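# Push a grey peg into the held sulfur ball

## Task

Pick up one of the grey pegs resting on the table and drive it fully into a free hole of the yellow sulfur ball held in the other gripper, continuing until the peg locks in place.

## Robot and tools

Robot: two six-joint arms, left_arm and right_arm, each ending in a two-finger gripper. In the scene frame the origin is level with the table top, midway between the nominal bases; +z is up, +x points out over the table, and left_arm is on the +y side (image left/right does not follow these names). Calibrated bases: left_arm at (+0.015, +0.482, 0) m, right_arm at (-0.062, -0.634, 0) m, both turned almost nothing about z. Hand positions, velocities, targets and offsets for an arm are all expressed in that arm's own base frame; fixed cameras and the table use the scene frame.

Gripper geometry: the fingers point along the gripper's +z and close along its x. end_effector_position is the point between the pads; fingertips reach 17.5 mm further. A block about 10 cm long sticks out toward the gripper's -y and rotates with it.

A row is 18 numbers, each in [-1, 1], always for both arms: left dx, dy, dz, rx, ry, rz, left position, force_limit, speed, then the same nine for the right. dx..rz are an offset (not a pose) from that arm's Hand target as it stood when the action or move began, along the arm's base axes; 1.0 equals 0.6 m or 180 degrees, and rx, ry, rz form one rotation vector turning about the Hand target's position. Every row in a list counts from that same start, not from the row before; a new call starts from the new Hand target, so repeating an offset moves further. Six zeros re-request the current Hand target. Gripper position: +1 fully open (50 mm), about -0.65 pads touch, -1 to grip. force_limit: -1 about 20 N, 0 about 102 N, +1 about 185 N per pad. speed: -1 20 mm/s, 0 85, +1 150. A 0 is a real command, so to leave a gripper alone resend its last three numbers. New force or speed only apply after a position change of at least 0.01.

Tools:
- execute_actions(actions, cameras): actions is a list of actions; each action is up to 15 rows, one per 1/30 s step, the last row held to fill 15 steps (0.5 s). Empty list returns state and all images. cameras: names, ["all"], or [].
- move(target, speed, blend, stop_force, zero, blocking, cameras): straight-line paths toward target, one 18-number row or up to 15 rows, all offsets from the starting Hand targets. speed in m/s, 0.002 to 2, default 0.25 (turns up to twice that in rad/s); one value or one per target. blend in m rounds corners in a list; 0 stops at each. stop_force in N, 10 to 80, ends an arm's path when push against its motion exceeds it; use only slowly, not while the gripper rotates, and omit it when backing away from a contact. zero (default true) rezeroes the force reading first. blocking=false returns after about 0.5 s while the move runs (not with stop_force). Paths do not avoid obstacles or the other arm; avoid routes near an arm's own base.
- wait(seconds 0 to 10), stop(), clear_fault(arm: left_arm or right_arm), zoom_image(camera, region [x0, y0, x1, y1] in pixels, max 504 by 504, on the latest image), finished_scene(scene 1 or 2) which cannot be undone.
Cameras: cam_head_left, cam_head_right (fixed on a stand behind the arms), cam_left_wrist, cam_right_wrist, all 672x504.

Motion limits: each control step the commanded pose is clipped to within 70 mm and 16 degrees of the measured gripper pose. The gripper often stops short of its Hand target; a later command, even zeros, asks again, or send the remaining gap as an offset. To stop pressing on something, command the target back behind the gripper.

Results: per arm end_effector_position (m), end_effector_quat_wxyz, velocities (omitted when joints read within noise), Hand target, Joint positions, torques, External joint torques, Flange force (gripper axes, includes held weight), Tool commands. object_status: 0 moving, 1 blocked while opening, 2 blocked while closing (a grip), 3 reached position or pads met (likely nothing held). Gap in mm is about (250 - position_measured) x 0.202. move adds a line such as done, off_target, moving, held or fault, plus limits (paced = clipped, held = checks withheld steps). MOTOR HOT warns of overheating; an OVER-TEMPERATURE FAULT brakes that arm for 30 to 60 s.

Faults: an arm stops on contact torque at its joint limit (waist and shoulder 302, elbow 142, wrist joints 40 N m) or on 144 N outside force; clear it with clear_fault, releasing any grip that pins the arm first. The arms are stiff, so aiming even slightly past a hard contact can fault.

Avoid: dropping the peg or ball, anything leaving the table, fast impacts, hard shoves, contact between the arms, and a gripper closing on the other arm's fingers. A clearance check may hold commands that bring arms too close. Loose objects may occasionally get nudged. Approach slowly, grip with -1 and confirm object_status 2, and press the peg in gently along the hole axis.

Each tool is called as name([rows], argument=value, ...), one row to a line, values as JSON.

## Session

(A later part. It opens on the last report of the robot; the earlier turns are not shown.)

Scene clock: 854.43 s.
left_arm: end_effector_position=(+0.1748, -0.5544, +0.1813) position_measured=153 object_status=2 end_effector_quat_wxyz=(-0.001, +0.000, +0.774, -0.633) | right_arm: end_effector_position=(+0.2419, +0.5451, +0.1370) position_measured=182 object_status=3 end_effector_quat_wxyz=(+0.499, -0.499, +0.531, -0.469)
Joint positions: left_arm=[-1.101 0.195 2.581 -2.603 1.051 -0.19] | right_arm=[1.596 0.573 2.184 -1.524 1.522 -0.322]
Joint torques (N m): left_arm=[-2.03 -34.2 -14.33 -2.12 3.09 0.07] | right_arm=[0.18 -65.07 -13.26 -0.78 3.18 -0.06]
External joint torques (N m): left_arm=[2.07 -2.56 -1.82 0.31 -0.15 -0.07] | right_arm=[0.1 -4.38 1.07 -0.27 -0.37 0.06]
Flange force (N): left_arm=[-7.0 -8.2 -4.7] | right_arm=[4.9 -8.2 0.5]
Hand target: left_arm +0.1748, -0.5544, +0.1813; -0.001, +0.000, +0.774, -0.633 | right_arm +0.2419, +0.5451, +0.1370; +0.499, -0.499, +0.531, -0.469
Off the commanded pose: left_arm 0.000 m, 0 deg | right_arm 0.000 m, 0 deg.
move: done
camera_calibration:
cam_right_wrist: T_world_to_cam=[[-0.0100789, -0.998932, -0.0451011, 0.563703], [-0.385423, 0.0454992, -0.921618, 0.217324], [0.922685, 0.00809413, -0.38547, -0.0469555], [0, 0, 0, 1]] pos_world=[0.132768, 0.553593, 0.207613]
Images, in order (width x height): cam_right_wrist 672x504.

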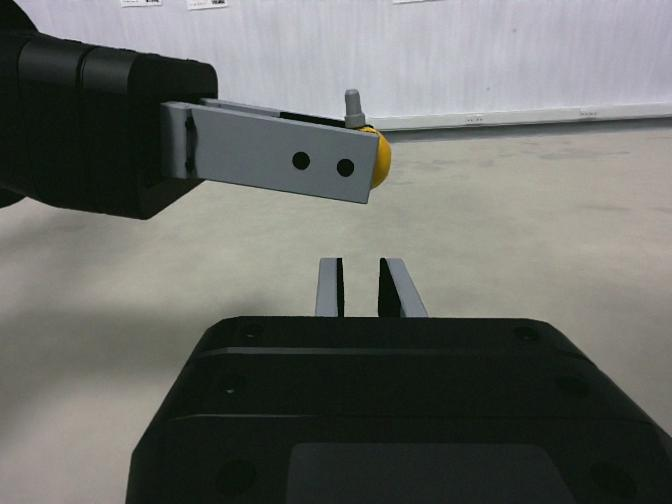

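move([
  [0,0,0,0,0,0,-1,1,-1,-0.1,0,0,0,0,0,-1,-1,-0.5],
  [0,0,0,0,0,0,-1,1,-1,-0.1,0,0.16,0,0,0,-1,-1,-0.5],
  [0,0,0,0,0,0,-1,1,-1,0.025,0.0,0.15,0,0,0,-1,-1,-0.5],
], speed=0.15, cameras=["cam_right_wrist","cam_left_wrist"])

zoom_image(camera="cam_left_wrist", region=[320, 180, 420, 280])

Scene clock: 857.97 s.
left_arm: end_effector_position=(+0.1748, -0.5544, +0.1813) position_measured=153 object_status=2 end_effector_quat_wxyz=(-0.001, +0.000, +0.774, -0.633) | right_arm: end_effector_position=(+0.2569, +0.5451, +0.2270) position_measured=251 object_status=3 end_effector_quat_wxyz=(+0.499, -0.499, +0.531, -0.469)
Joint positions: left_arm=[-1.101 0.195 2.581 -2.603 1.051 -0.19] | right_arm=[1.568 0.415 2.171 -1.54 1.516 -0.494]
Joint torques (N m): left_arm=[-1.85 -33.94 -14.44 -2.17 3.1 0.11] | right_arm=[0.12 -57.09 -19.97 -1.32 2.97 -0.14]
External joint torques (N m): left_arm=[1.91 -2.69 -1.48 0.37 -0.18 -0.11] | right_arm=[-0.38 -4.61 0.65 -0.23 -0.39 0.14]
Flange force (N): left_arm=[-6.4 -8.5 -5.2] | right_arm=[5.7 -7.6 1.4]
Hand target: left_arm +0.1748, -0.5544, +0.1813; -0.001, +0.000, +0.774, -0.633 | right_arm +0.2569, +0.5451, +0.2270; +0.499, -0.499, +0.531, -0.469
Off the commanded pose: left_arm 0.000 m, 0 deg | right_arm 0.000 m, 0 deg.
move: done
camera_calibration:
cam_left_wrist: T_world_to_cam=[[-0.999915, 0.000632992, 0.0130452, 0.182788], [-0.0108689, 0.513505, -0.858018, 0.460011], [-0.0072419, -0.858086, -0.513454, -0.249624], [0, 0, 0, 1]] pos_world=[0.185965, -0.450533, 0.264142]
cam_right_wrist: T_world_to_cam=[[-0.01004, -0.998936, -0.0450092, 0.567883], [-0.385424, 0.0453994, -0.921622, 0.306107], [0.922685, 0.00809448, -0.385469, -0.0261038], [0, 0, 0, 1]] pos_world=[0.147768, 0.553593, 0.297613]
Images, in order (width x height): cam_left_wrist 672x504, cam_right_wrist 672x504.

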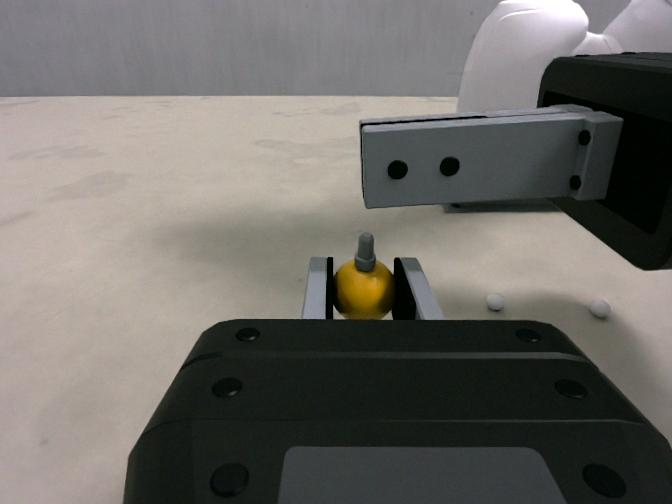

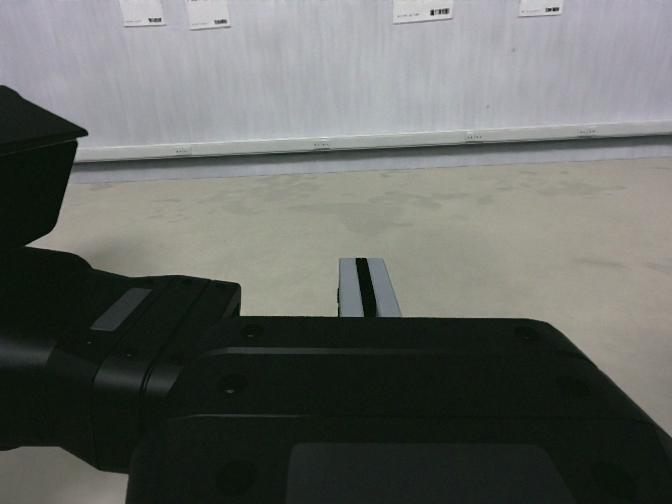

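Scaled by 5.040 from the camera's 672x504 image, which has a finer 960x720 frame.

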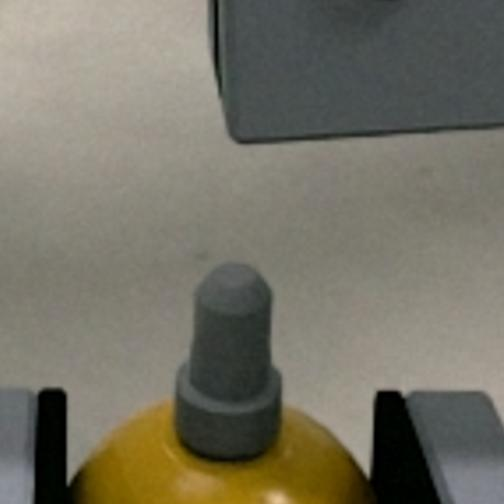

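move([
  [0,0,0,0,0,0,-1,1,-1,0.005,0.003,-0.012,-0.0532,-0.019,0,-1,-1,-0.5],
], speed=0.05)

move([
  [0,0,0,0,0,0,-1,1,-1,0.0,-0.0014,-0.0133,0,0,0,-1,-1,-0.5],
], speed=0.01, stop_force=10, cameras=["cam_left_wrist"])

zoom_image(camera="cam_left_wrist", region=[320, 200, 420, 300])

Scene clock: 861.17 s.
left_arm: end_effector_position=(+0.1748, -0.5544, +0.1813) position_measured=153 object_status=2 end_effector_quat_wxyz=(-0.001, +0.000, +0.774, -0.633) | right_arm: end_effector_position=(+0.2599, +0.5469, +0.2198) position_measured=251 object_status=3 end_effector_quat_wxyz=(-0.471, +0.525, -0.475, +0.526)
Joint positions: left_arm=[-1.101 0.195 2.581 -2.603 1.051 -0.19] | right_arm=[1.564 0.46 2.171 -1.571 1.568 -0.614]
Joint torques (N m): left_arm=[-1.87 -33.98 -14.13 -2.11 3.08 0.11] | right_arm=[0.29 -59.31 -18.22 -1.19 3.04 -0.14]
External joint torques (N m): left_arm=[1.87 -2.53 -2.06 0.29 -0.14 -0.11] | right_arm=[-0.18 -5.22 0.7 -0.3 -0.38 0.15]
Flange force (N): left_arm=[-6.7 -8.4 -4.0] | right_arm=[7.3 -7.7 1.5]
Hand target: left_arm +0.1748, -0.5544, +0.1813; -0.001, +0.000, +0.774, -0.633 | right_arm +0.2599, +0.5469, +0.2198; -0.471, +0.525, -0.475, +0.526
Off the commanded pose: left_arm 0.000 m, 0 deg | right_arm 0.000 m, 0 deg.
move: done

Scene clock: 862.53 s.
left_arm: end_effector_position=(+0.1748, -0.5544, +0.1812) position_measured=153 object_status=2 end_effector_quat_wxyz=(-0.001, +0.000, +0.774, -0.633) | right_arm: end_effector_position=(+0.2599, +0.5461, +0.2125) position_measured=251 object_status=3 end_effector_quat_wxyz=(-0.471, +0.524, -0.475, +0.526)
Joint positions: left_arm=[-1.101 0.195 2.581 -2.603 1.051 -0.19] | right_arm=[1.564 0.471 2.174 -1.571 1.568 -0.599]
Joint torques (N m): left_arm=[-1.33 -42.49 -20.15 -2.87 7.5 0.11] | right_arm=[-0.28 -51.21 -13.44 1.3 -0.82 -0.17]
External joint torques (N m): left_arm=[1.23 6.05 3.98 1.06 -4.56 -0.1] | right_arm=[0.33 -13.96 -3.55 -2.75 3.5 0.18]
Flange force (N): left_arm=[-5.8 4.8 0.7] | right_arm=[8.9 -23.7 1.1]
Hand target: left_arm +0.1748, -0.5544, +0.1813; -0.001, +0.000, +0.774, -0.633 | right_arm +0.2599, +0.5461, +0.2126; -0.471, +0.524, -0.475, +0.526 (not the last commanded pose)
Off the commanded pose: left_arm 0.000 m, 0 deg | right_arm 0.001 m, 0 deg.
move: contact (right_arm)
camera_calibration:
cam_left_wrist: T_world_to_cam=[[-0.999915, 0.000631009, 0.0130454, 0.182887], [-0.0108691, 0.513623, -0.857947, 0.460046], [-0.00724178, -0.858016, -0.513572, -0.249561], [0, 0, 0, 1]] pos_world=[0.186065, -0.450532, 0.264142]
Images, in order (width x height): cam_left_wrist 672x504.

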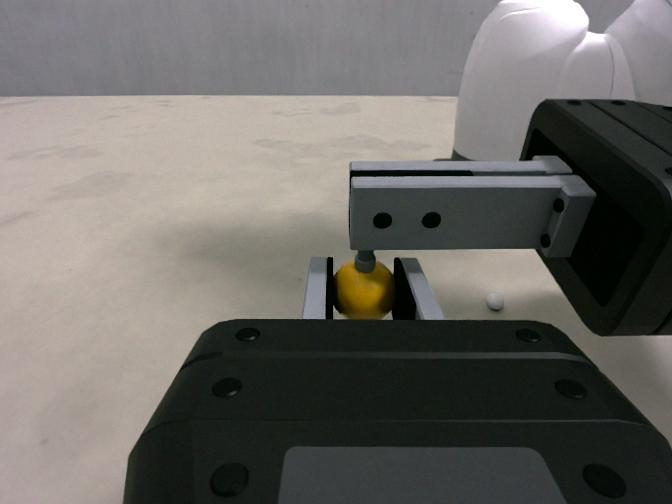

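Scaled by 5.040 from the camera's 672x504 image, which has a finer 960x720 frame.

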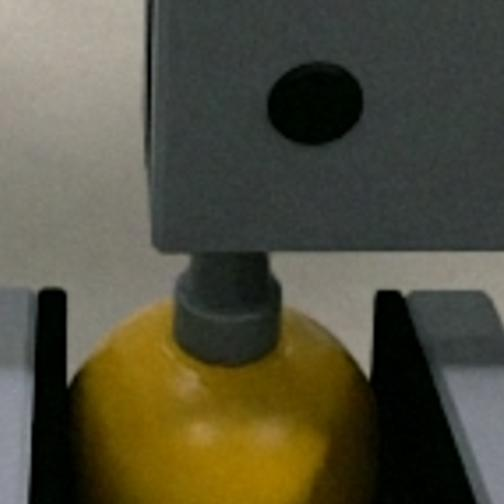

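move([
  [0,0,0,0,0,0,-1,1,-1,0.0,-0.0005,-0.0045,0,0,0,-1,-1,-0.5],
], speed=0.008)

move([
  [0,0,0,0,0,0,-1,1,-1,0.0,-0.0003,-0.0025,0,0,0,-1,-1,-0.5],
], speed=0.006)

Scene clock: 863.67 s.
left_arm: end_effector_position=(+0.1748, -0.5544, +0.1811) position_measured=153 object_status=2 end_effector_quat_wxyz=(-0.001, +0.000, +0.774, -0.633) | right_arm: end_effector_position=(+0.2599, +0.5459, +0.2100) position_measured=251 object_status=3 end_effector_quat_wxyz=(-0.472, +0.524, -0.475, +0.526)
Joint positions: left_arm=[-1.101 0.195 2.581 -2.603 1.051 -0.19] | right_arm=[1.564 0.476 2.175 -1.571 1.568 -0.594]
Joint torques (N m): left_arm=[-1.68 -73.58 -40.06 -4.66 23.98 0.14] | right_arm=[-3.74 -22.17 4.98 11.12 -14.85 -0.1]
External joint torques (N m): left_arm=[1.77 36.84 23.86 2.84 -21.03 -0.14] | right_arm=[3.74 -42.91 -21.72 -12.56 17.54 0.11]
Flange force (N): left_arm=[-9.1 50.4 17.9] | right_arm=[6.2 -78.1 -1.9]
Hand target: left_arm +0.1748, -0.5544, +0.1813; -0.001, +0.000, +0.774, -0.633 | right_arm +0.2599, +0.5458, +0.2099; -0.471, +0.524, -0.475, +0.526
Off the commanded pose: left_arm 0.000 m, 0 deg | right_arm 0.000 m, 0 deg.
move: done

Scene clock: 864.37 s.
left_arm: end_effector_position=(+0.1748, -0.5544, +0.1812) position_measured=153 object_status=2 end_effector_quat_wxyz=(-0.001, +0.000, +0.774, -0.633) | right_arm: end_effector_position=(+0.2599, +0.5457, +0.2085) position_measured=251 object_status=3 end_effector_quat_wxyz=(-0.472, +0.524, -0.475, +0.526)
Joint positions: left_arm=[-1.101 0.195 2.581 -2.603 1.051 -0.19] | right_arm=[1.564 0.478 2.176 -1.571 1.568 -0.591]
Joint torques (N m): left_arm=[-1.79 -93.75 -53.82 -6.03 34.79 0.17] | right_arm=[-5.24 -1.7 16.2 17.26 -24.27 -0.19]
External joint torques (N m): left_arm=[1.69 57.33 37.72 4.23 -31.85 -0.17] | right_arm=[5.2 -63.59 -32.8 -18.69 26.96 0.2]
Flange force (N): left_arm=[-10.2 81.4 28.7] | right_arm=[7.7 -116.0 -2.9]
Hand target: left_arm +0.1748, -0.5544, +0.1813; -0.001, +0.000, +0.774, -0.633 | right_arm +0.2599, +0.5456, +0.2084; -0.471, +0.524, -0.475, +0.526
Off the commanded pose: left_arm 0.000 m, 0 deg | right_arm 0.000 m, 0 deg.
move: done

move([
  [0,0,0,0,0,0,-1,1,-1,0.0,0.003,0,0,0,0,-1,-1,-0.5],
  [0,0,0,0,0,0,-1,1,-1,0.0,-0.003,0,0,0,0,-1,-1,-0.5],
  [0,0,0,0,0,0,-1,1,-1,0.0015,-0.003,0,0,0,0,-1,-1,-0.5],
  [0,0,0,0,0,0,-1,1,-1,0.0015,0.003,0,0,0,0,-1,-1,-0.5],
  [0,0,0,0,0,0,-1,1,-1,-0.0015,0.003,0,0,0,0,-1,-1,-0.5],
  [0,0,0,0,0,0,-1,1,-1,-0.0015,-0.003,0,0,0,0,-1,-1,-0.5],
  [0,0,0,0,0,0,-1,1,-1,0.0,0,0,0,0,0,-1,-1,-0.5],
], speed=0.012, blend=0.0001)

move([
  [0,0,0,0,0,0,-1,1,-1,0.0,0.0009,0.01,0,0,0,-1,-1,-0.5],
  [0,0,0,0,0,0,-1,1,-1,-0.1,0.001,0.03,0,0,0,-1,-1,-0.5],
  [0,0,0,0,0,0,-1,1,-1,-0.13,0.001,-0.12,0.0532,0.019,0,-1,-1,-0.5],
  [0,0,0,0,0,0,-1,1,-1,-0.03,0.001,-0.12,0.0532,0.019,0,-1,-1,-0.5],
], speed=0.12, cameras=["cam_right_wrist"])

zoom_image(camera="cam_right_wrist", region=[335, 85, 385, 135])

zoom_image(camera="cam_right_wrist", region=[340, 110, 370, 140])

Scene clock: 866.73 s.
left_arm: end_effector_position=(+0.1748, -0.5544, +0.1813) position_measured=153 object_status=2 end_effector_quat_wxyz=(-0.001, +0.000, +0.774, -0.633) | right_arm: end_effector_position=(+0.2599, +0.5456, +0.2084) position_measured=251 object_status=3 end_effector_quat_wxyz=(-0.471, +0.524, -0.475, +0.526)
Joint positions: left_arm=[-1.101 0.195 2.581 -2.603 1.051 -0.19] | right_arm=[1.564 0.478 2.176 -1.571 1.568 -0.591]
Joint torques (N m): left_arm=[-0.67 -93.32 -55.79 -6.78 34.66 0.1] | right_arm=[-3.43 -4.13 14.16 16.19 -24.63 -0.23]
External joint torques (N m): left_arm=[0.68 56.74 39.64 4.97 -31.72 -0.1] | right_arm=[3.6 -60.97 -30.57 -17.59 27.32 0.24]
Flange force (N): left_arm=[-7.5 81.0 25.6] | right_arm=[9.1 -110.8 -1.9]
Hand target: left_arm +0.1748, -0.5544, +0.1813; -0.001, +0.000, +0.774, -0.633 | right_arm +0.2599, +0.5456, +0.2084; -0.471, +0.524, -0.475, +0.526
Off the commanded pose: left_arm 0.000 m, 0 deg | right_arm 0.000 m, 0 deg.
move: done

Scene clock: 870.10 s.
left_arm: end_effector_position=(+0.1748, -0.5544, +0.1813) position_measured=153 object_status=2 end_effector_quat_wxyz=(-0.001, +0.000, +0.774, -0.633) | right_arm: end_effector_position=(+0.2419, +0.5462, +0.1364) position_measured=251 object_status=3 end_effector_quat_wxyz=(+0.499, -0.499, +0.531, -0.469)
Joint positions: left_arm=[-1.101 0.195 2.581 -2.603 1.051 -0.19] | right_arm=[1.596 0.576 2.181 -1.524 1.522 -0.322]
Joint torques (N m): left_arm=[-1.8 -34.24 -14.38 -2.15 3.08 0.11] | right_arm=[1.03 -64.92 -13.23 -0.42 3.14 -0.09]
External joint torques (N m): left_arm=[1.8 -2.63 -1.73 0.34 -0.13 -0.11] | right_arm=[-0.75 -4.78 0.99 -0.63 -0.33 0.09]
Flange force (N): left_arm=[-6.3 -8.4 -4.6] | right_arm=[5.0 -9.0 2.6]
Hand target: left_arm +0.1748, -0.5544, +0.1813; -0.001, +0.000, +0.774, -0.633 | right_arm +0.2419, +0.5462, +0.1364; +0.499, -0.499, +0.531, -0.469
Off the commanded pose: left_arm 0.000 m, 0 deg | right_arm 0.000 m, 0 deg.
move: done
camera_calibration:
cam_right_wrist: T_world_to_cam=[[-0.0100155, -0.998926, -0.0452333, 0.564886], [-0.385221, 0.0455986, -0.921697, 0.216559], [0.92277, 0.00819361, -0.385264, -0.047343], [0, 0, 0, 1]] pos_world=[0.132767, 0.554793, 0.206914]
Images, in order (width x height): cam_right_wrist 672x504.

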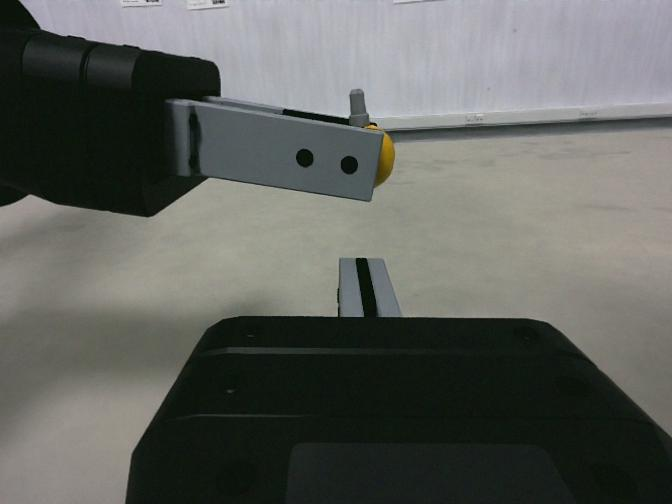

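Scaled by 10.080 from the camera's 672x504 image, which has a finer 960x720 frame.

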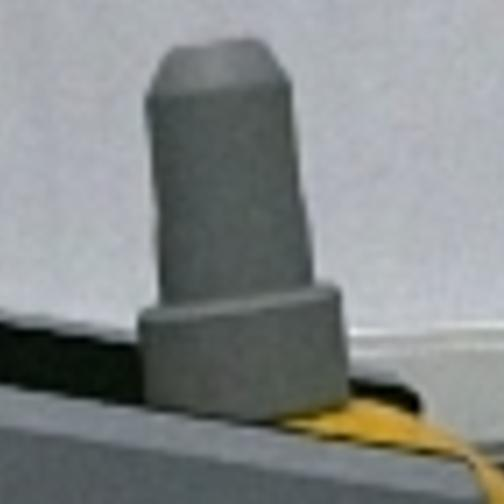

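Scaled by 16.800 from the camera's 672x504 image, which has a finer 960x720 frame.

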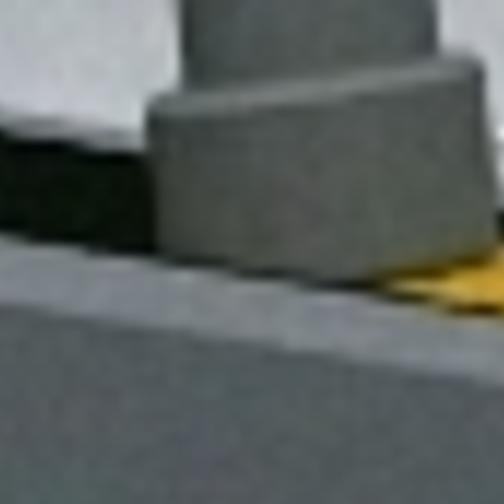

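move([
  [0,0,0,0,0,0,-1,1,-1,-0.1,0,0,0,0,0,-1,-1,-0.5],
  [0,0,0,0,0,0,-1,1,-1,-0.1,0,0.12,0,0,0,-1,-1,-0.5],
  [0,0,0,0,0,0,-1,1,-1,0.007,0,0.12,0,0,0,-1,-1,-0.5],
], speed=0.12, cameras=["cam_left_wrist"])

zoom_image(camera="cam_left_wrist", region=[340, 220, 390, 280])

move([
  [0,0,0,0,0,0,-1,1,-1,0.02,0,0,0,0,0,-1,-1,-0.5],
], speed=0.006, stop_force=10, cameras=["cam_left_wrist"])

zoom_image(camera="cam_left_wrist", region=[340, 220, 390, 280])

Scene clock: 873.73 s.
left_arm: end_effector_position=(+0.1748, -0.5544, +0.1813) position_measured=153 object_status=2 end_effector_quat_wxyz=(-0.001, +0.000, +0.774, -0.633) | right_arm: end_effector_position=(+0.2461, +0.5462, +0.2084) position_measured=251 object_status=3 end_effector_quat_wxyz=(+0.499, -0.499, +0.531, -0.469)
Joint positions: left_arm=[-1.101 0.195 2.581 -2.603 1.051 -0.19] | right_arm=[1.588 0.448 2.172 -1.525 1.525 -0.458]
Joint torques (N m): left_arm=[-1.86 -34.14 -14.27 -2.16 3.09 0.05] | right_arm=[0.56 -58.52 -18.76 -1.13 2.94 -0.13]
External joint torques (N m): left_arm=[1.92 -2.62 -1.91 0.34 -0.15 -0.05] | right_arm=[-0.59 -5.05 0.85 -0.28 -0.3 0.13]
Flange force (N): left_arm=[-6.7 -8.5 -4.5] | right_arm=[6.1 -8.6 1.8]
Hand target: left_arm +0.1748, -0.5544, +0.1813; -0.001, +0.000, +0.774, -0.633 | right_arm +0.2461, +0.5462, +0.2084; +0.499, -0.499, +0.531, -0.469
Off the commanded pose: left_arm 0.000 m, 0 deg | right_arm 0.000 m, 0 deg.
move: done
camera_calibration:
cam_left_wrist: T_world_to_cam=[[-0.999915, 0.000632992, 0.0130452, 0.182788], [-0.0108689, 0.513505, -0.858018, 0.460011], [-0.0072419, -0.858086, -0.513454, -0.249624], [0, 0, 0, 1]] pos_world=[0.185965, -0.450533, 0.264142]
Images, in order (width x height): cam_left_wrist 672x504.

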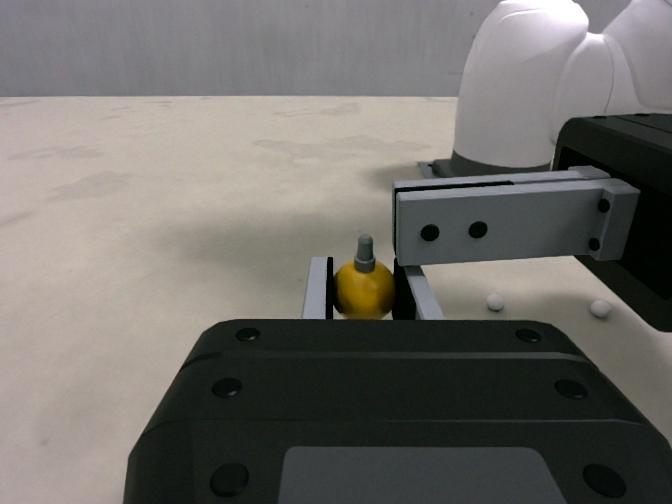

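Scaled by 8.400 from the camera's 672x504 image, which has a finer 960x720 frame.

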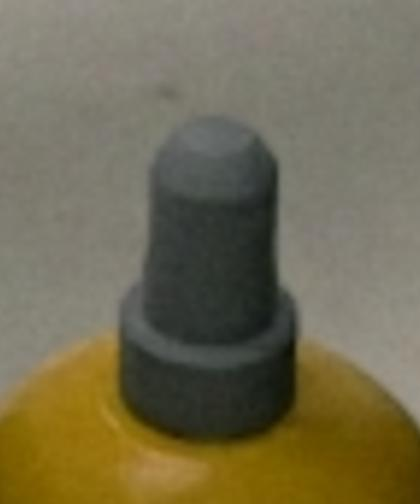

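Scene clock: 875.63 s.
left_arm: end_effector_position=(+0.1748, -0.5544, +0.1812) position_measured=153 object_status=2 end_effector_quat_wxyz=(-0.001, +0.000, +0.774, -0.633) | right_arm: end_effector_position=(+0.2539, +0.5463, +0.2084) position_measured=251 object_status=3 end_effector_quat_wxyz=(+0.499, -0.499, +0.531, -0.469)
Joint positions: left_arm=[-1.101 0.195 2.581 -2.603 1.051 -0.19] | right_arm=[1.574 0.448 2.173 -1.537 1.518 -0.458]
Joint torques (N m): left_arm=[-11.64 -36.41 -12.47 1.92 5.13 0.36] | right_arm=[-9.17 -56.48 -17.75 -1 2.41 -0.12]
External joint torques (N m): left_arm=[11.57 -0.13 -3.58 -3.73 -2.19 -0.36] | right_arm=[9.21 -7.44 -0.12 -0.44 0.23 0.11]
Flange force (N): left_arm=[-23.6 -4.4 -5.5] | right_arm=[6.5 -11.8 -16.7]
Hand target: left_arm +0.1748, -0.5544, +0.1813; -0.001, +0.000, +0.774, -0.633 | right_arm +0.2539, +0.5463, +0.2084; +0.499, -0.499, +0.531, -0.469 (not the last commanded pose)
Off the commanded pose: left_arm 0.000 m, 0 deg | right_arm 0.004 m, 0 deg.
move: contact (right_arm)
camera_calibration:
cam_left_wrist: T_world_to_cam=[[-0.999915, 0.000631009, 0.0130454, 0.182887], [-0.0108691, 0.513623, -0.857947, 0.460046], [-0.00724178, -0.858016, -0.513572, -0.249561], [0, 0, 0, 1]] pos_world=[0.186065, -0.450532, 0.264142]
Images, in order (width x height): cam_left_wrist 672x504.

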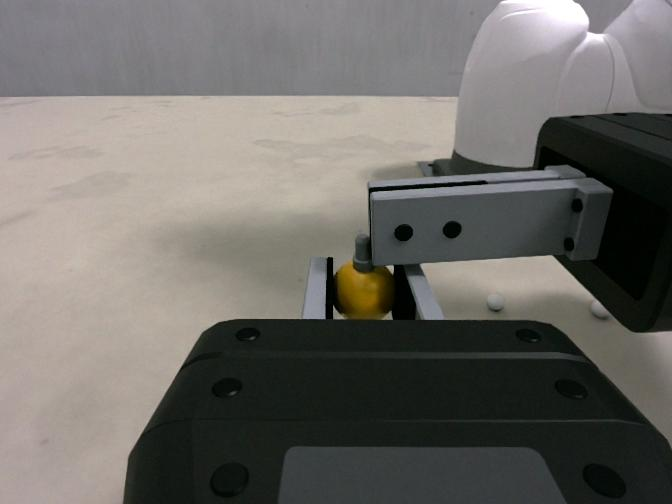

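Scaled by 8.400 from the camera's 672x504 image, which has a finer 960x720 frame.

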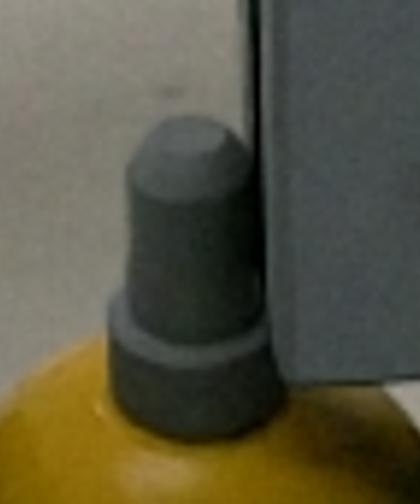

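move([
  [0,0,0,0,0,0,-1,1,-1,-0.02,0,0,0,0,0,-1,-1,-0.5],
], speed=0.02, cameras=["cam_left_wrist"])

zoom_image(camera="cam_left_wrist", region=[340, 220, 390, 280])

Scene clock: 876.97 s.
left_arm: end_effector_position=(+0.1748, -0.5545, +0.1813) position_measured=153 object_status=2 end_effector_quat_wxyz=(-0.001, +0.000, +0.774, -0.633) | right_arm: end_effector_position=(+0.2419, +0.5463, +0.2084) position_measured=251 object_status=3 end_effector_quat_wxyz=(+0.499, -0.499, +0.531, -0.469)
Joint positions: left_arm=[-1.101 0.195 2.581 -2.603 1.051 -0.19] | right_arm=[1.596 0.448 2.172 -1.518 1.529 -0.458]
Joint torques (N m): left_arm=[-1.88 -34.11 -14.24 -2.13 3.08 0.06] | right_arm=[-0.24 -58.63 -18.8 -1.14 2.86 -0.15]
External joint torques (N m): left_arm=[1.84 -2.54 -1.86 0.33 -0.14 -0.06] | right_arm=[0.27 -5.22 0.9 -0.27 -0.22 0.15]
Flange force (N): left_arm=[-6.5 -8.2 -4.3] | right_arm=[6.4 -8.7 0.2]
Hand target: left_arm +0.1748, -0.5544, +0.1813; -0.001, +0.000, +0.774, -0.633 | right_arm +0.2419, +0.5463, +0.2084; +0.499, -0.499, +0.531, -0.469
Off the commanded pose: left_arm 0.000 m, 0 deg | right_arm 0.000 m, 0 deg.
move: done
camera_calibration:
cam_left_wrist: T_world_to_cam=[[-0.999914, 0.000718305, 0.0130974, 0.182813], [-0.0108698, 0.513506, -0.858017, 0.460011], [-0.00734189, -0.858086, -0.513454, -0.249606], [0, 0, 0, 1]] pos_world=[0.185965, -0.450533, 0.264142]
Images, in order (width x height): cam_left_wrist 672x504.

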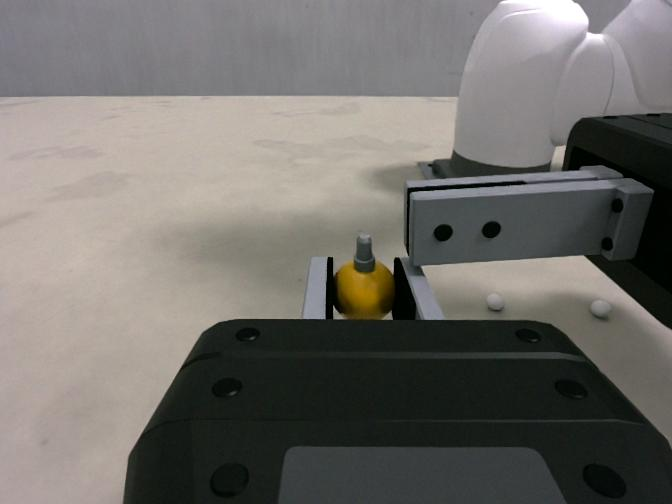

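Scaled by 8.400 from the camera's 672x504 image, which has a finer 960x720 frame.

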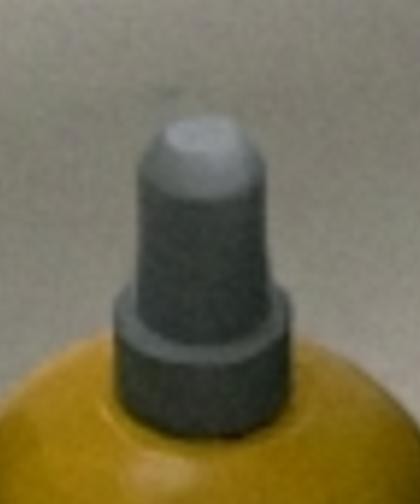

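move([
  [0,0,0,0,0,0,-1,1,-1,-0.05,0,0.07,0,0,0,-0.2,-0.5,-0.5],
  [0,0,0,0,0,0,-1,1,-1,0.028,0.001,0.06,-0.037,-0.019,0,-0.2,-0.5,-0.5],
  [0,0,0,0,0,0,-1,1,-1,0.028,0.0,-0.002,-0.037,-0.019,0,-0.2,-0.5,-0.5],
], speed=0.08, cameras=["cam_left_wrist","cam_right_wrist"])

zoom_image(camera="cam_left_wrist", region=[320, 200, 420, 300])

zoom_image(camera="cam_right_wrist", region=[310, 220, 410, 320])

Scene clock: 880.97 s.
left_arm: end_effector_position=(+0.1748, -0.5544, +0.1813) position_measured=153 object_status=2 end_effector_quat_wxyz=(-0.001, +0.000, +0.774, -0.633) | right_arm: end_effector_position=(+0.2587, +0.5463, +0.2072) position_measured=182 object_status=3 end_effector_quat_wxyz=(+0.485, -0.513, +0.488, -0.513)
Joint positions: left_arm=[-1.101 0.195 2.581 -2.603 1.051 -0.19] | right_arm=[1.566 0.48 2.176 -1.571 1.568 -0.538]
Joint torques (N m): left_arm=[-1.51 -34.02 -14.23 -2.15 3.07 0.09] | right_arm=[0.41 -60.25 -17.24 -1.17 3.13 -0.24]
External joint torques (N m): left_arm=[1.5 -2.64 -1.94 0.33 -0.12 -0.09] | right_arm=[-0.41 -5.22 0.68 -0.26 -0.44 0.25]
Flange force (N): left_arm=[-5.6 -8.6 -3.9] | right_arm=[6.8 -8.1 1.9]
Hand target: left_arm +0.1748, -0.5544, +0.1813; -0.001, +0.000, +0.774, -0.633 | right_arm +0.2587, +0.5463, +0.2072; +0.485, -0.513, +0.488, -0.513
Off the commanded pose: left_arm 0.000 m, 0 deg | right_arm 0.000 m, 0 deg.
move: done
camera_calibration:
cam_left_wrist: T_world_to_cam=[[-0.999915, 0.000632992, 0.0130452, 0.182788], [-0.0108689, 0.513505, -0.858018, 0.460011], [-0.0072419, -0.858086, -0.513454, -0.249624], [0, 0, 0, 1]] pos_world=[0.185965, -0.450533, 0.264142]
cam_right_wrist: T_world_to_cam=[[-0.0106627, -0.99747, 0.070278, 0.543718], [-0.329611, -0.0628479, -0.942023, 0.337333], [0.944057, -0.0332089, -0.328107, -0.030192], [0, 0, 0, 1]] pos_world=[0.145489, 0.56254, 0.269658]
Images, in order (width x height): cam_left_wrist 672x504, cam_right_wrist 672x504.

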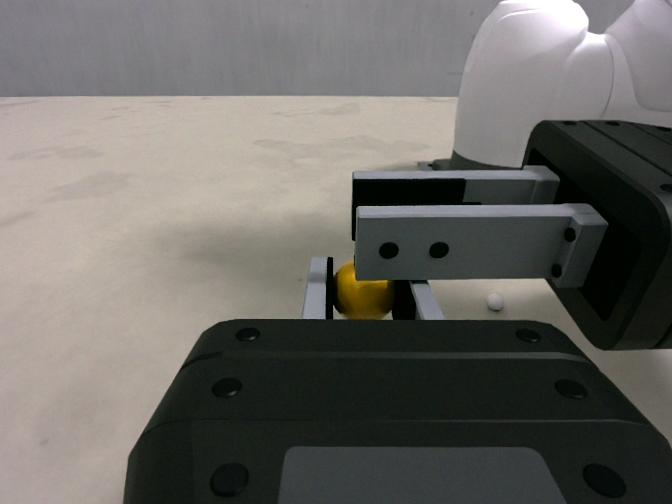

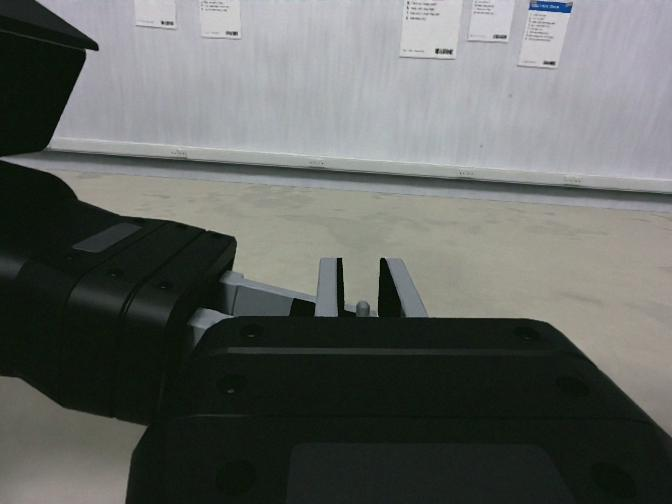

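Scaled by 5.040 from the camera's 672x504 image, which has a finer 960x720 frame.

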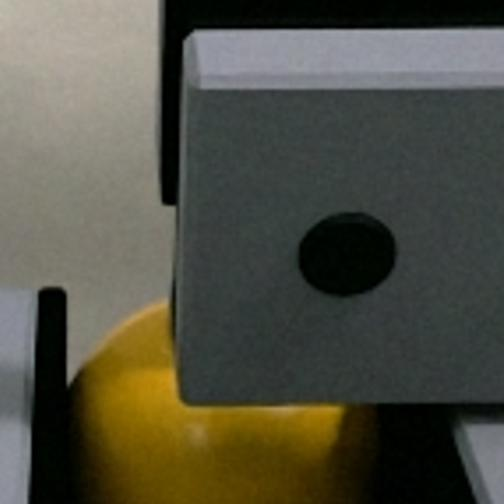

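Scaled by 5.040 from the camera's 672x504 image, which has a finer 960x720 frame.

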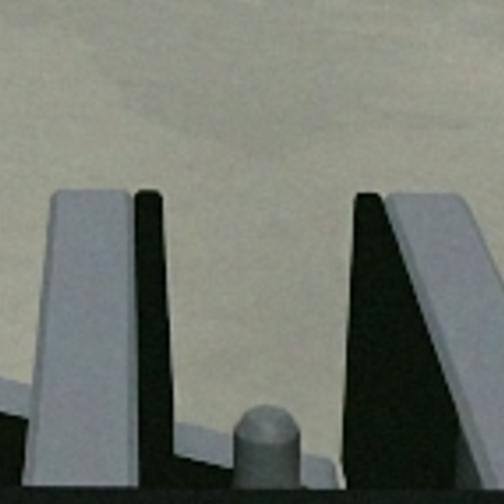

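move([
  [0,0,0,0,0,0,-1,1,-1,0,0,0.0,0,0,0,-1,0.3,-1],
], speed=0.02)

move([
  [0,0,0,0,0,0,-1,1,-1,0,0.0,0.0007,0,0,0,-1,0.3,-1],
], speed=0.004)

move([
  [0,0,0,0,0,0,-1,1,-1,0,0.0001,0.0008,0,0,0,-1,0.3,-1],
], speed=0.004)

Scene clock: 882.47 s.
left_arm: end_effector_position=(+0.1748, -0.5544, +0.1812) position_measured=153 object_status=2 end_effector_quat_wxyz=(-0.001, +0.000, +0.774, -0.633) | right_arm: end_effector_position=(+0.2587, +0.5462, +0.2072) position_measured=240 object_status=2 end_effector_quat_wxyz=(+0.485, -0.513, +0.488, -0.513)
Joint positions: left_arm=[-1.101 0.195 2.581 -2.603 1.051 -0.19] | right_arm=[1.566 0.48 2.176 -1.571 1.568 -0.538]
Joint torques (N m): left_arm=[-4.62 -34.38 -19.21 -1.76 3.92 0.09] | right_arm=[1.98 -59.51 -22 -3.69 1.34 -0.02]
External joint torques (N m): left_arm=[4.55 -2.21 3.02 -0.06 -0.97 -0.08] | right_arm=[-2.07 -5.63 5.56 2.27 1.35 0.02]
Flange force (N): left_arm=[-8.2 -5.2 -13.4] | right_arm=[16.3 -7.8 -0.1]
Hand target: left_arm +0.1748, -0.5544, +0.1813; -0.001, +0.000, +0.774, -0.633 | right_arm +0.2587, +0.5463, +0.2072; +0.485, -0.513, +0.488, -0.513
Off the commanded pose: left_arm 0.000 m, 0 deg | right_arm 0.000 m, 0 deg.
move: done

Scene clock: 883.17 s.
left_arm: end_effector_position=(+0.1748, -0.5544, +0.1813) position_measured=153 object_status=2 end_effector_quat_wxyz=(-0.001, +0.000, +0.774, -0.633) | right_arm: end_effector_position=(+0.2587, +0.5463, +0.2076) position_measured=240 object_status=2 end_effector_quat_wxyz=(+0.485, -0.513, +0.488, -0.513)
Joint positions: left_arm=[-1.101 0.195 2.581 -2.603 1.051 -0.19] | right_arm=[1.566 0.48 2.176 -1.571 1.568 -0.539]
Joint torques (N m): left_arm=[-4.72 -29.08 -15.98 -1.46 1.26 0.12] | right_arm=[2.65 -65.27 -25.39 -5.49 3.61 0.03]
External joint torques (N m): left_arm=[4.64 -7.52 -0.06 -0.34 1.68 -0.12] | right_arm=[-2.65 -0.09 8.95 4.07 -0.92 -0.02]
Flange force (N): left_arm=[-7.9 -13.4 -17.1] | right_arm=[17.1 2.4 0.1]
Hand target: left_arm +0.1748, -0.5544, +0.1813; -0.001, +0.000, +0.774, -0.633 | right_arm +0.2587, +0.5463, +0.2076; +0.485, -0.513, +0.488, -0.513
Off the commanded pose: left_arm 0.000 m, 0 deg | right_arm 0.000 m, 0 deg.
move: done

Scene clock: 883.87 s.
left_arm: end_effector_position=(+0.1748, -0.5545, +0.1813) position_measured=153 object_status=2 end_effector_quat_wxyz=(-0.001, +0.000, +0.774, -0.633) | right_arm: end_effector_position=(+0.2587, +0.5463, +0.2081) position_measured=240 object_status=2 end_effector_quat_wxyz=(+0.485, -0.513, +0.488, -0.513)
Joint positions: left_arm=[-1.101 0.195 2.581 -2.603 1.051 -0.19] | right_arm=[1.566 0.479 2.176 -1.571 1.568 -0.54]
Joint torques (N m): left_arm=[-4.24 -28.24 -14.86 -1.39 0.75 0.12] | right_arm=[2.54 -65.14 -25.18 -5.46 4.2 0.1]
External joint torques (N m): left_arm=[4.25 -8.4 -1.4 -0.44 2.2 -0.12] | right_arm=[-2.36 -0.18 8.56 4.04 -1.51 -0.1]
Flange force (N): left_arm=[-7.3 -15.2 -16.0] | right_arm=[16.4 2.0 0.1]
Hand target: left_arm +0.1748, -0.5544, +0.1813; -0.001, +0.000, +0.774, -0.633 | right_arm +0.2587, +0.5463, +0.2081; +0.485, -0.513, +0.488, -0.513
Off the commanded pose: left_arm 0.000 m, 0 deg | right_arm 0.000 m, 0 deg.
move: done

move([
  [0,0,0,0,0,0,-1,1,-1,0,0.0001,0.0012,0,0,0,-1,0.3,-1],
], speed=0.004)

move([
  [0,0,0,0,0,0,-1,1,-1,0,0.0001,0.0012,0,0,0,-1,0.3,-1],
], speed=0.004)

Scene clock: 884.97 s.
left_arm: end_effector_position=(+0.1748, -0.5545, +0.1813) position_measured=153 object_status=2 end_effector_quat_wxyz=(-0.001, +0.000, +0.774, -0.633) | right_arm: end_effector_position=(+0.2587, +0.5464, +0.2088) position_measured=240 object_status=2 end_effector_quat_wxyz=(+0.485, -0.513, +0.488, -0.513)
Joint positions: left_arm=[-1.101 0.195 2.581 -2.603 1.051 -0.19] | right_arm=[1.566 0.478 2.175 -1.571 1.568 -0.541]
Joint torques (N m): left_arm=[-3.59 -31.63 -16.64 -1.99 2.34 0.08] | right_arm=[2.44 -62.83 -22.82 -4.09 2.87 0.02]
External joint torques (N m): left_arm=[3.57 -4.96 0.66 0.2 0.59 -0.08] | right_arm=[-2.33 -2 6.27 2.67 -0.19 -0.01]
Flange force (N): left_arm=[-7.2 -9.9 -13.5] | right_arm=[13.9 -1.5 1.0]
Hand target: left_arm +0.1748, -0.5544, +0.1813; -0.001, +0.000, +0.774, -0.633 | right_arm +0.2587, +0.5464, +0.2088; +0.485, -0.513, +0.488, -0.513
Off the commanded pose: left_arm 0.000 m, 0 deg | right_arm 0.000 m, 0 deg.
move: done

Scene clock: 885.67 s.
left_arm: end_effector_position=(+0.1748, -0.5544, +0.1813) position_measured=153 object_status=2 end_effector_quat_wxyz=(-0.001, +0.000, +0.774, -0.633) | right_arm: end_effector_position=(+0.2587, +0.5465, +0.2095) position_measured=240 object_status=2 end_effector_quat_wxyz=(+0.485, -0.513, +0.488, -0.513)
Joint positions: left_arm=[-1.101 0.195 2.581 -2.603 1.051 -0.19] | right_arm=[1.566 0.476 2.175 -1.571 1.568 -0.543]
Joint torques (N m): left_arm=[-2.95 -32.91 -16.6 -2.09 2.87 0.08] | right_arm=[1.75 -60.95 -21.13 -3.12 2.67 0.06]
External joint torques (N m): left_arm=[3.02 -3.82 0.35 0.26 0.09 -0.08] | right_arm=[-1.57 -3.99 4.5 1.7 0.01 -0.06]
Flange force (N): left_arm=[-6.7 -8.9 -10.7] | right_arm=[12.6 -5.5 0.9]
Hand target: left_arm +0.1748, -0.5544, +0.1813; -0.001, +0.000, +0.774, -0.633 | right_arm +0.2587, +0.5465, +0.2095; +0.485, -0.513, +0.488, -0.513
Off the commanded pose: left_arm 0.000 m, 0 deg | right_arm 0.000 m, 0 deg.
move: done

move([
  [0,0,0,0,0,0,-1,1,-1,0.0,0.003,0.04,0,0,0,-1,0.3,-1],
  [0,0,0,0,0,0,-1,1,-1,-0.1,-0.05,0.1,0,0.0,0,-1,0.3,-1],
  [0,0,0,0,0,0,-1,1,-1,-0.15,-0.15,0.12,0.0,0.25,0,-1,0.3,-1],
], speed=0.2, cameras=["cam_left_wrist"])

move([
  [0,0,0,0,0,0,-1,1,-1,0.05,-0.05,-0.02,0,0.25,0.0,-1,0.3,-1],
], speed=0.4, cameras=["cam_right_wrist"])

Scene clock: 891.87 s.
left_arm: end_effector_position=(+0.1748, -0.5544, +0.1813) position_measured=153 object_status=2 end_effector_quat_wxyz=(-0.001, +0.000, +0.774, -0.633) | right_arm: end_effector_position=(+0.1687, +0.4565, +0.2815) position_measured=240 object_status=2 end_effector_quat_wxyz=(-0.261, +0.670, -0.637, +0.278)
Joint positions: left_arm=[-1.101 0.195 2.581 -2.603 1.051 -0.19] | right_arm=[1.575 -0.038 2.143 -0.855 1.208 -1.226]
Joint torques (N m): left_arm=[-2.01 -34.1 -14.31 -2.12 3.11 0.09] | right_arm=[0.68 -25.63 -36.08 0.64 1.17 -0.2]
External joint torques (N m): left_arm=[2.01 -2.45 -1.87 0.3 -0.17 -0.09] | right_arm=[-0.71 -5.99 0.37 -0.09 -0.33 0.21]
Flange force (N): left_arm=[-7.0 -8.1 -4.4] | right_arm=[10.7 -4.5 -1.3]
Hand target: left_arm +0.1748, -0.5544, +0.1813; -0.001, +0.000, +0.774, -0.633 | right_arm +0.1687, +0.4565, +0.2815; -0.261, +0.670, -0.637, +0.278
Off the commanded pose: left_arm 0.000 m, 0 deg | right_arm 0.000 m, 0 deg.
move: done
camera_calibration:
cam_left_wrist: T_world_to_cam=[[-0.999915, 0.000632992, 0.0130452, 0.182788], [-0.0108689, 0.513505, -0.858018, 0.460011], [-0.0072419, -0.858086, -0.513454, -0.249624], [0, 0, 0, 1]] pos_world=[0.185965, -0.450533, 0.264142]
Images, in order (width x height): cam_left_wrist 672x504.

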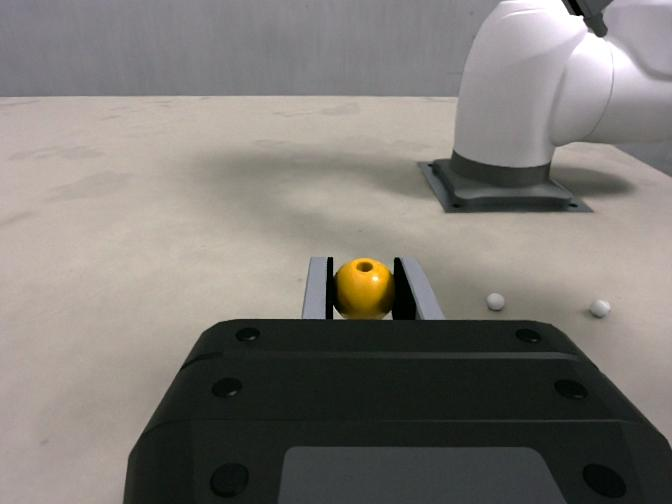

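Scene clock: 893.47 s.
left_arm: end_effector_position=(+0.1748, -0.5544, +0.1813) position_measured=153 object_status=2 end_effector_quat_wxyz=(-0.001, +0.000, +0.774, -0.633) | right_arm: end_effector_position=(+0.1986, +0.4265, +0.2695) position_measured=240 object_status=2 end_effector_quat_wxyz=(+0.002, +0.726, -0.688, +0.000)
Joint positions: left_arm=[-1.101 0.195 2.581 -2.603 1.051 -0.19] | right_arm=[1.061 -0.076 2.034 0 1.189 -2.133]
Joint torques (N m): left_arm=[-1.76 -34.16 -14.25 -2.09 3.06 0.1] | right_arm=[0.86 -26.8 -40.54 4.23 0.36 -0.4]
External joint torques (N m): left_arm=[1.73 -2.53 -2.04 0.26 -0.11 -0.09] | right_arm=[-0.64 -5.48 0.21 -0.27 -0.39 0.4]
Flange force (N): left_arm=[-6.2 -8.3 -3.8] | right_arm=[8.6 4.0 -2.6]
Hand target: left_arm +0.1748, -0.5544, +0.1813; -0.001, +0.000, +0.774, -0.633 | right_arm +0.1987, +0.4265, +0.2695; +0.002, +0.726, -0.688, +0.000
Off the commanded pose: left_arm 0.000 m, 0 deg | right_arm 0.000 m, 0 deg.
move: done
camera_calibration:
cam_right_wrist: T_world_to_cam=[[0.0704008, -0.997461, 0.010739, 0.419128], [-0.942087, -0.062946, 0.329408, 0.14774], [-0.327896, -0.0333076, -0.944127, 0.461675], [0, 0, 0, 1]] pos_world=[0.261058, 0.442741, 0.382712]
Images, in order (width x height): cam_right_wrist 672x504.

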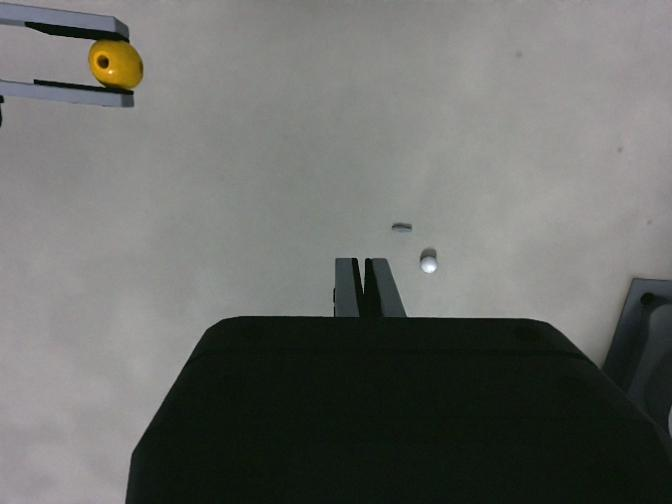

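move([
  [0,0,0,0,0,0,-1,1,-1,0.02,0.0,-0.37,0,0,0,-1,0.3,-1],
  [0,0,0,0,0,0,-1,1,-1,0.02,0.0,-0.414,0,0,0,-1,0.3,-1],
], speed=[0.2,0.03])

move([
  [0,0,0,0,0,0,-1,1,-1,0,0,0,0,0,0,-0.2,0,-1],
  [0,0,0,0,0,0,-1,1,-1,0,0,0.08,0,0,0,-0.2,0,-1],
], speed=0.15, cameras=["cam_right_wrist"])

zoom_image(camera="cam_right_wrist", region=[310, 220, 410, 320])

Scene clock: 896.67 s.
left_arm: end_effector_position=(+0.1748, -0.5544, +0.1813) position_measured=153 object_status=2 end_effector_quat_wxyz=(-0.001, +0.000, +0.774, -0.633) | right_arm: end_effector_position=(+0.2107, +0.4265, +0.0212) position_measured=240 object_status=2 end_effector_quat_wxyz=(+0.002, +0.726, -0.688, +0.000)
Joint positions: left_arm=[-1.101 0.195 2.581 -2.603 1.051 -0.19] | right_arm=[1.039 0.224 2.268 0 0.653 -2.155]
Joint torques (N m): left_arm=[-1.6 -34.21 -14.29 -2.13 3.12 0.09] | right_arm=[0.3 -44.86 -26.88 2.77 0.09 -0.08]
External joint torques (N m): left_arm=[1.68 -2.39 -1.81 0.32 -0.18 -0.09] | right_arm=[-0.15 -5.19 0.48 -0.18 -0.13 0.08]
Flange force (N): left_arm=[-6.0 -8.0 -3.9] | right_arm=[6.7 3.6 -8.1]
Hand target: left_arm +0.1748, -0.5544, +0.1813; -0.001, +0.000, +0.774, -0.633 | right_arm +0.2107, +0.4265, +0.0211; +0.002, +0.726, -0.688, +0.000
Off the commanded pose: left_arm 0.000 m, 0 deg | right_arm 0.000 m, 0 deg.
move: done

Scene clock: 898.37 s.
left_arm: end_effector_position=(+0.1748, -0.5544, +0.1813) position_measured=153 object_status=2 end_effector_quat_wxyz=(-0.001, +0.000, +0.774, -0.633) | right_arm: end_effector_position=(+0.2107, +0.4264, +0.0691) position_measured=182 object_status=3 end_effector_quat_wxyz=(+0.002, +0.726, -0.688, +0.000)
Joint positions: left_arm=[-1.101 0.195 2.581 -2.603 1.051 -0.19] | right_arm=[1.039 0.148 2.236 0 0.762 -2.155]
Joint torques (N m): left_arm=[-1.61 -34.28 -14.42 -2.15 3.11 0.13] | right_arm=[-0.25 -41.23 -30.41 3.19 0.33 -0.1]
External joint torques (N m): left_arm=[1.65 -2.31 -1.76 0.33 -0.17 -0.13] | right_arm=[0.23 -3.84 0.65 -0.27 -0.35 0.11]
Flange force (N): left_arm=[-6.1 -7.8 -3.9] | right_arm=[5.5 3.9 -4.4]
Hand target: left_arm +0.1748, -0.5544, +0.1813; -0.001, +0.000, +0.774, -0.633 | right_arm +0.2107, +0.4265, +0.0691; +0.002, +0.726, -0.688, +0.000
Off the commanded pose: left_arm 0.000 m, 0 deg | right_arm 0.000 m, 0 deg.
move: done
camera_calibration:
cam_right_wrist: T_world_to_cam=[[0.0704061, -0.997461, 0.0107305, 0.420329], [-0.942045, -0.0629495, 0.329529, 0.225147], [-0.328016, -0.0333094, -0.944085, 0.276367], [0, 0, 0, 1]] pos_world=[0.273158, 0.442641, 0.182211]
Images, in order (width x height): cam_right_wrist 672x504.

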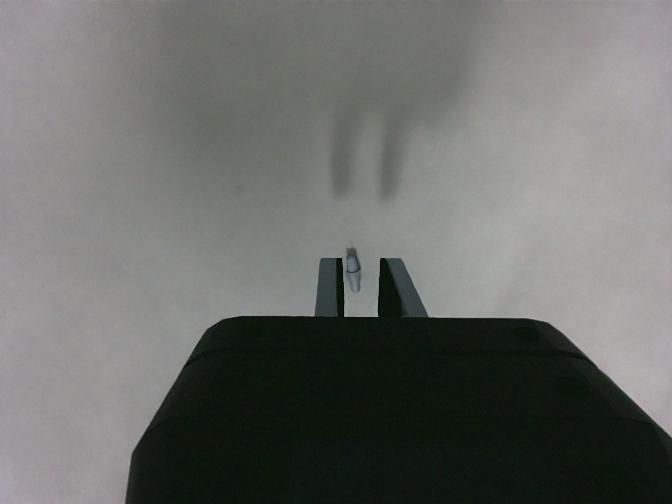

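Scaled by 5.040 from the camera's 672x504 image, which has a finer 960x720 frame.

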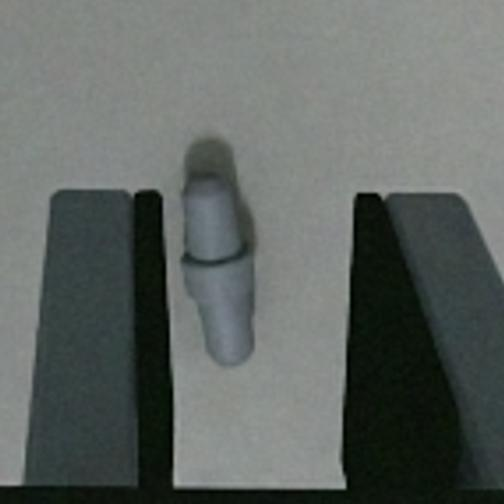

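move([
  [0,0,0,0,0,0,-1,1,-1,-0.02,0,0.05,0,0,-0.47,-0.2,0,-1],
], speed=0.6)

move([
  [0,0,0,0,0,0,-1,1,-1,-0.0247,-0.0045,-0.07,0,0,-0.4756,-0.2,0,-1],
], speed=0.6, cameras=["cam_right_wrist"])

zoom_image(camera="cam_right_wrist", region=[310, 220, 410, 320])

Scene clock: 901.47 s.
left_arm: end_effector_position=(+0.1748, -0.5544, +0.1813) position_measured=153 object_status=2 end_effector_quat_wxyz=(-0.001, +0.000, +0.774, -0.633) | right_arm: end_effector_position=(+0.1987, +0.4265, +0.0991) position_measured=182 object_status=3 end_effector_quat_wxyz=(-0.002, -0.073, +0.997, +0.001)
Joint positions: left_arm=[-1.101 0.195 2.581 -2.603 1.051 -0.19] | right_arm=[1.059 0.096 2.223 0.006 0.823 -0.663]
Joint torques (N m): left_arm=[-2.14 -34.49 -14.31 -2.13 3.1 0.1] | right_arm=[0.13 -37.12 -32.51 3.44 0.24 0.04]
External joint torques (N m): left_arm=[2.13 -2.06 -1.89 0.31 -0.16 -0.1] | right_arm=[-0.08 -5.13 0.56 -0.28 -0.19 -0.04]
Flange force (N): left_arm=[-7.6 -7.0 -4.0] | right_arm=[4.6 -7.3 -6.2]
Hand target: left_arm +0.1748, -0.5544, +0.1813; -0.001, +0.000, +0.774, -0.633 | right_arm +0.1987, +0.4265, +0.0991; -0.002, -0.073, +0.997, +0.001
Off the commanded pose: left_arm 0.000 m, 0 deg | right_arm 0.000 m, 0 deg.
move: done

Scene clock: 903.47 s.
left_arm: end_effector_position=(+0.1748, -0.5544, +0.1813) position_measured=153 object_status=2 end_effector_quat_wxyz=(-0.001, +0.000, +0.774, -0.633) | right_arm: end_effector_position=(+0.1838, +0.4237, +0.0571) position_measured=182 object_status=3 end_effector_quat_wxyz=(-0.001, +0.624, +0.782, +0.002)
Joint positions: left_arm=[-1.101 0.195 2.581 -2.603 1.051 -0.19] | right_arm=[1.086 0.144 2.273 0.001 0.72 0.862]
Joint torques (N m): left_arm=[-1.55 -33.92 -14.26 -2.16 3.1 0.08] | right_arm=[0.28 -39.1 -29.33 3.08 0.3 -0.09]
External joint torques (N m): left_arm=[1.59 -2.85 -1.97 0.33 -0.16 -0.08] | right_arm=[-0.1 -5.4 0.49 -0.16 -0.26 0.09]
Flange force (N): left_arm=[-5.7 -9.3 -4.3] | right_arm=[-6.9 -5.0 -7.6]
Hand target: left_arm +0.1748, -0.5544, +0.1813; -0.001, +0.000, +0.774, -0.633 | right_arm +0.1838, +0.4238, +0.0571; -0.001, +0.624, +0.782, +0.002
Off the commanded pose: left_arm 0.000 m, 0 deg | right_arm 0.000 m, 0 deg.
move: done
camera_calibration:
cam_right_wrist: T_world_to_cam=[[-0.239027, 0.970953, 0.0107609, -0.35749], [0.917634, 0.22225, 0.329473, -0.259114], [0.317512, 0.0886277, -0.944104, 0.0857884], [0, 0, 0, 1]] pos_world=[0.125083, 0.39709, 0.170211]
Images, in order (width x height): cam_right_wrist 672x504.

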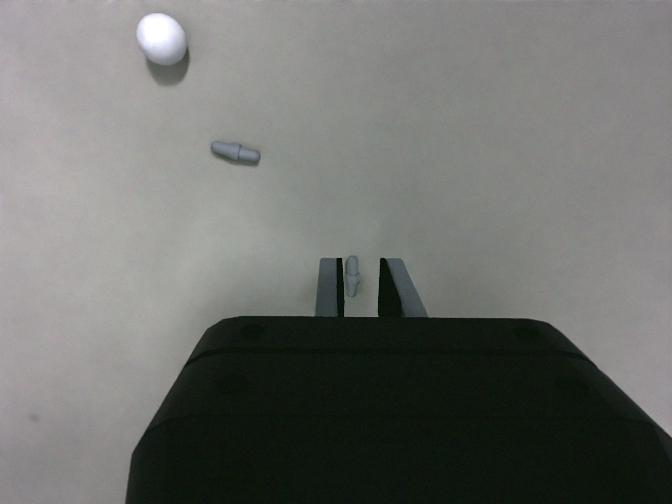

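Scaled by 5.040 from the camera's 672x504 image, which has a finer 960x720 frame.

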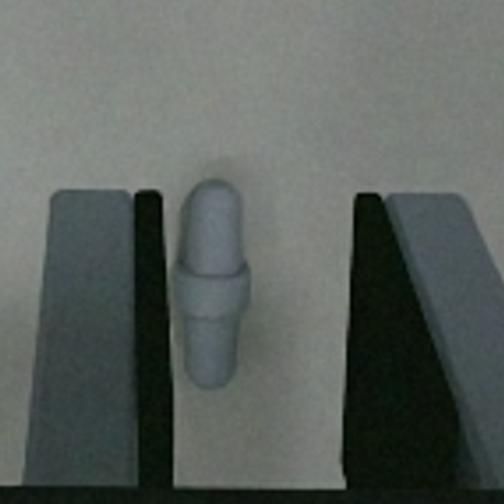

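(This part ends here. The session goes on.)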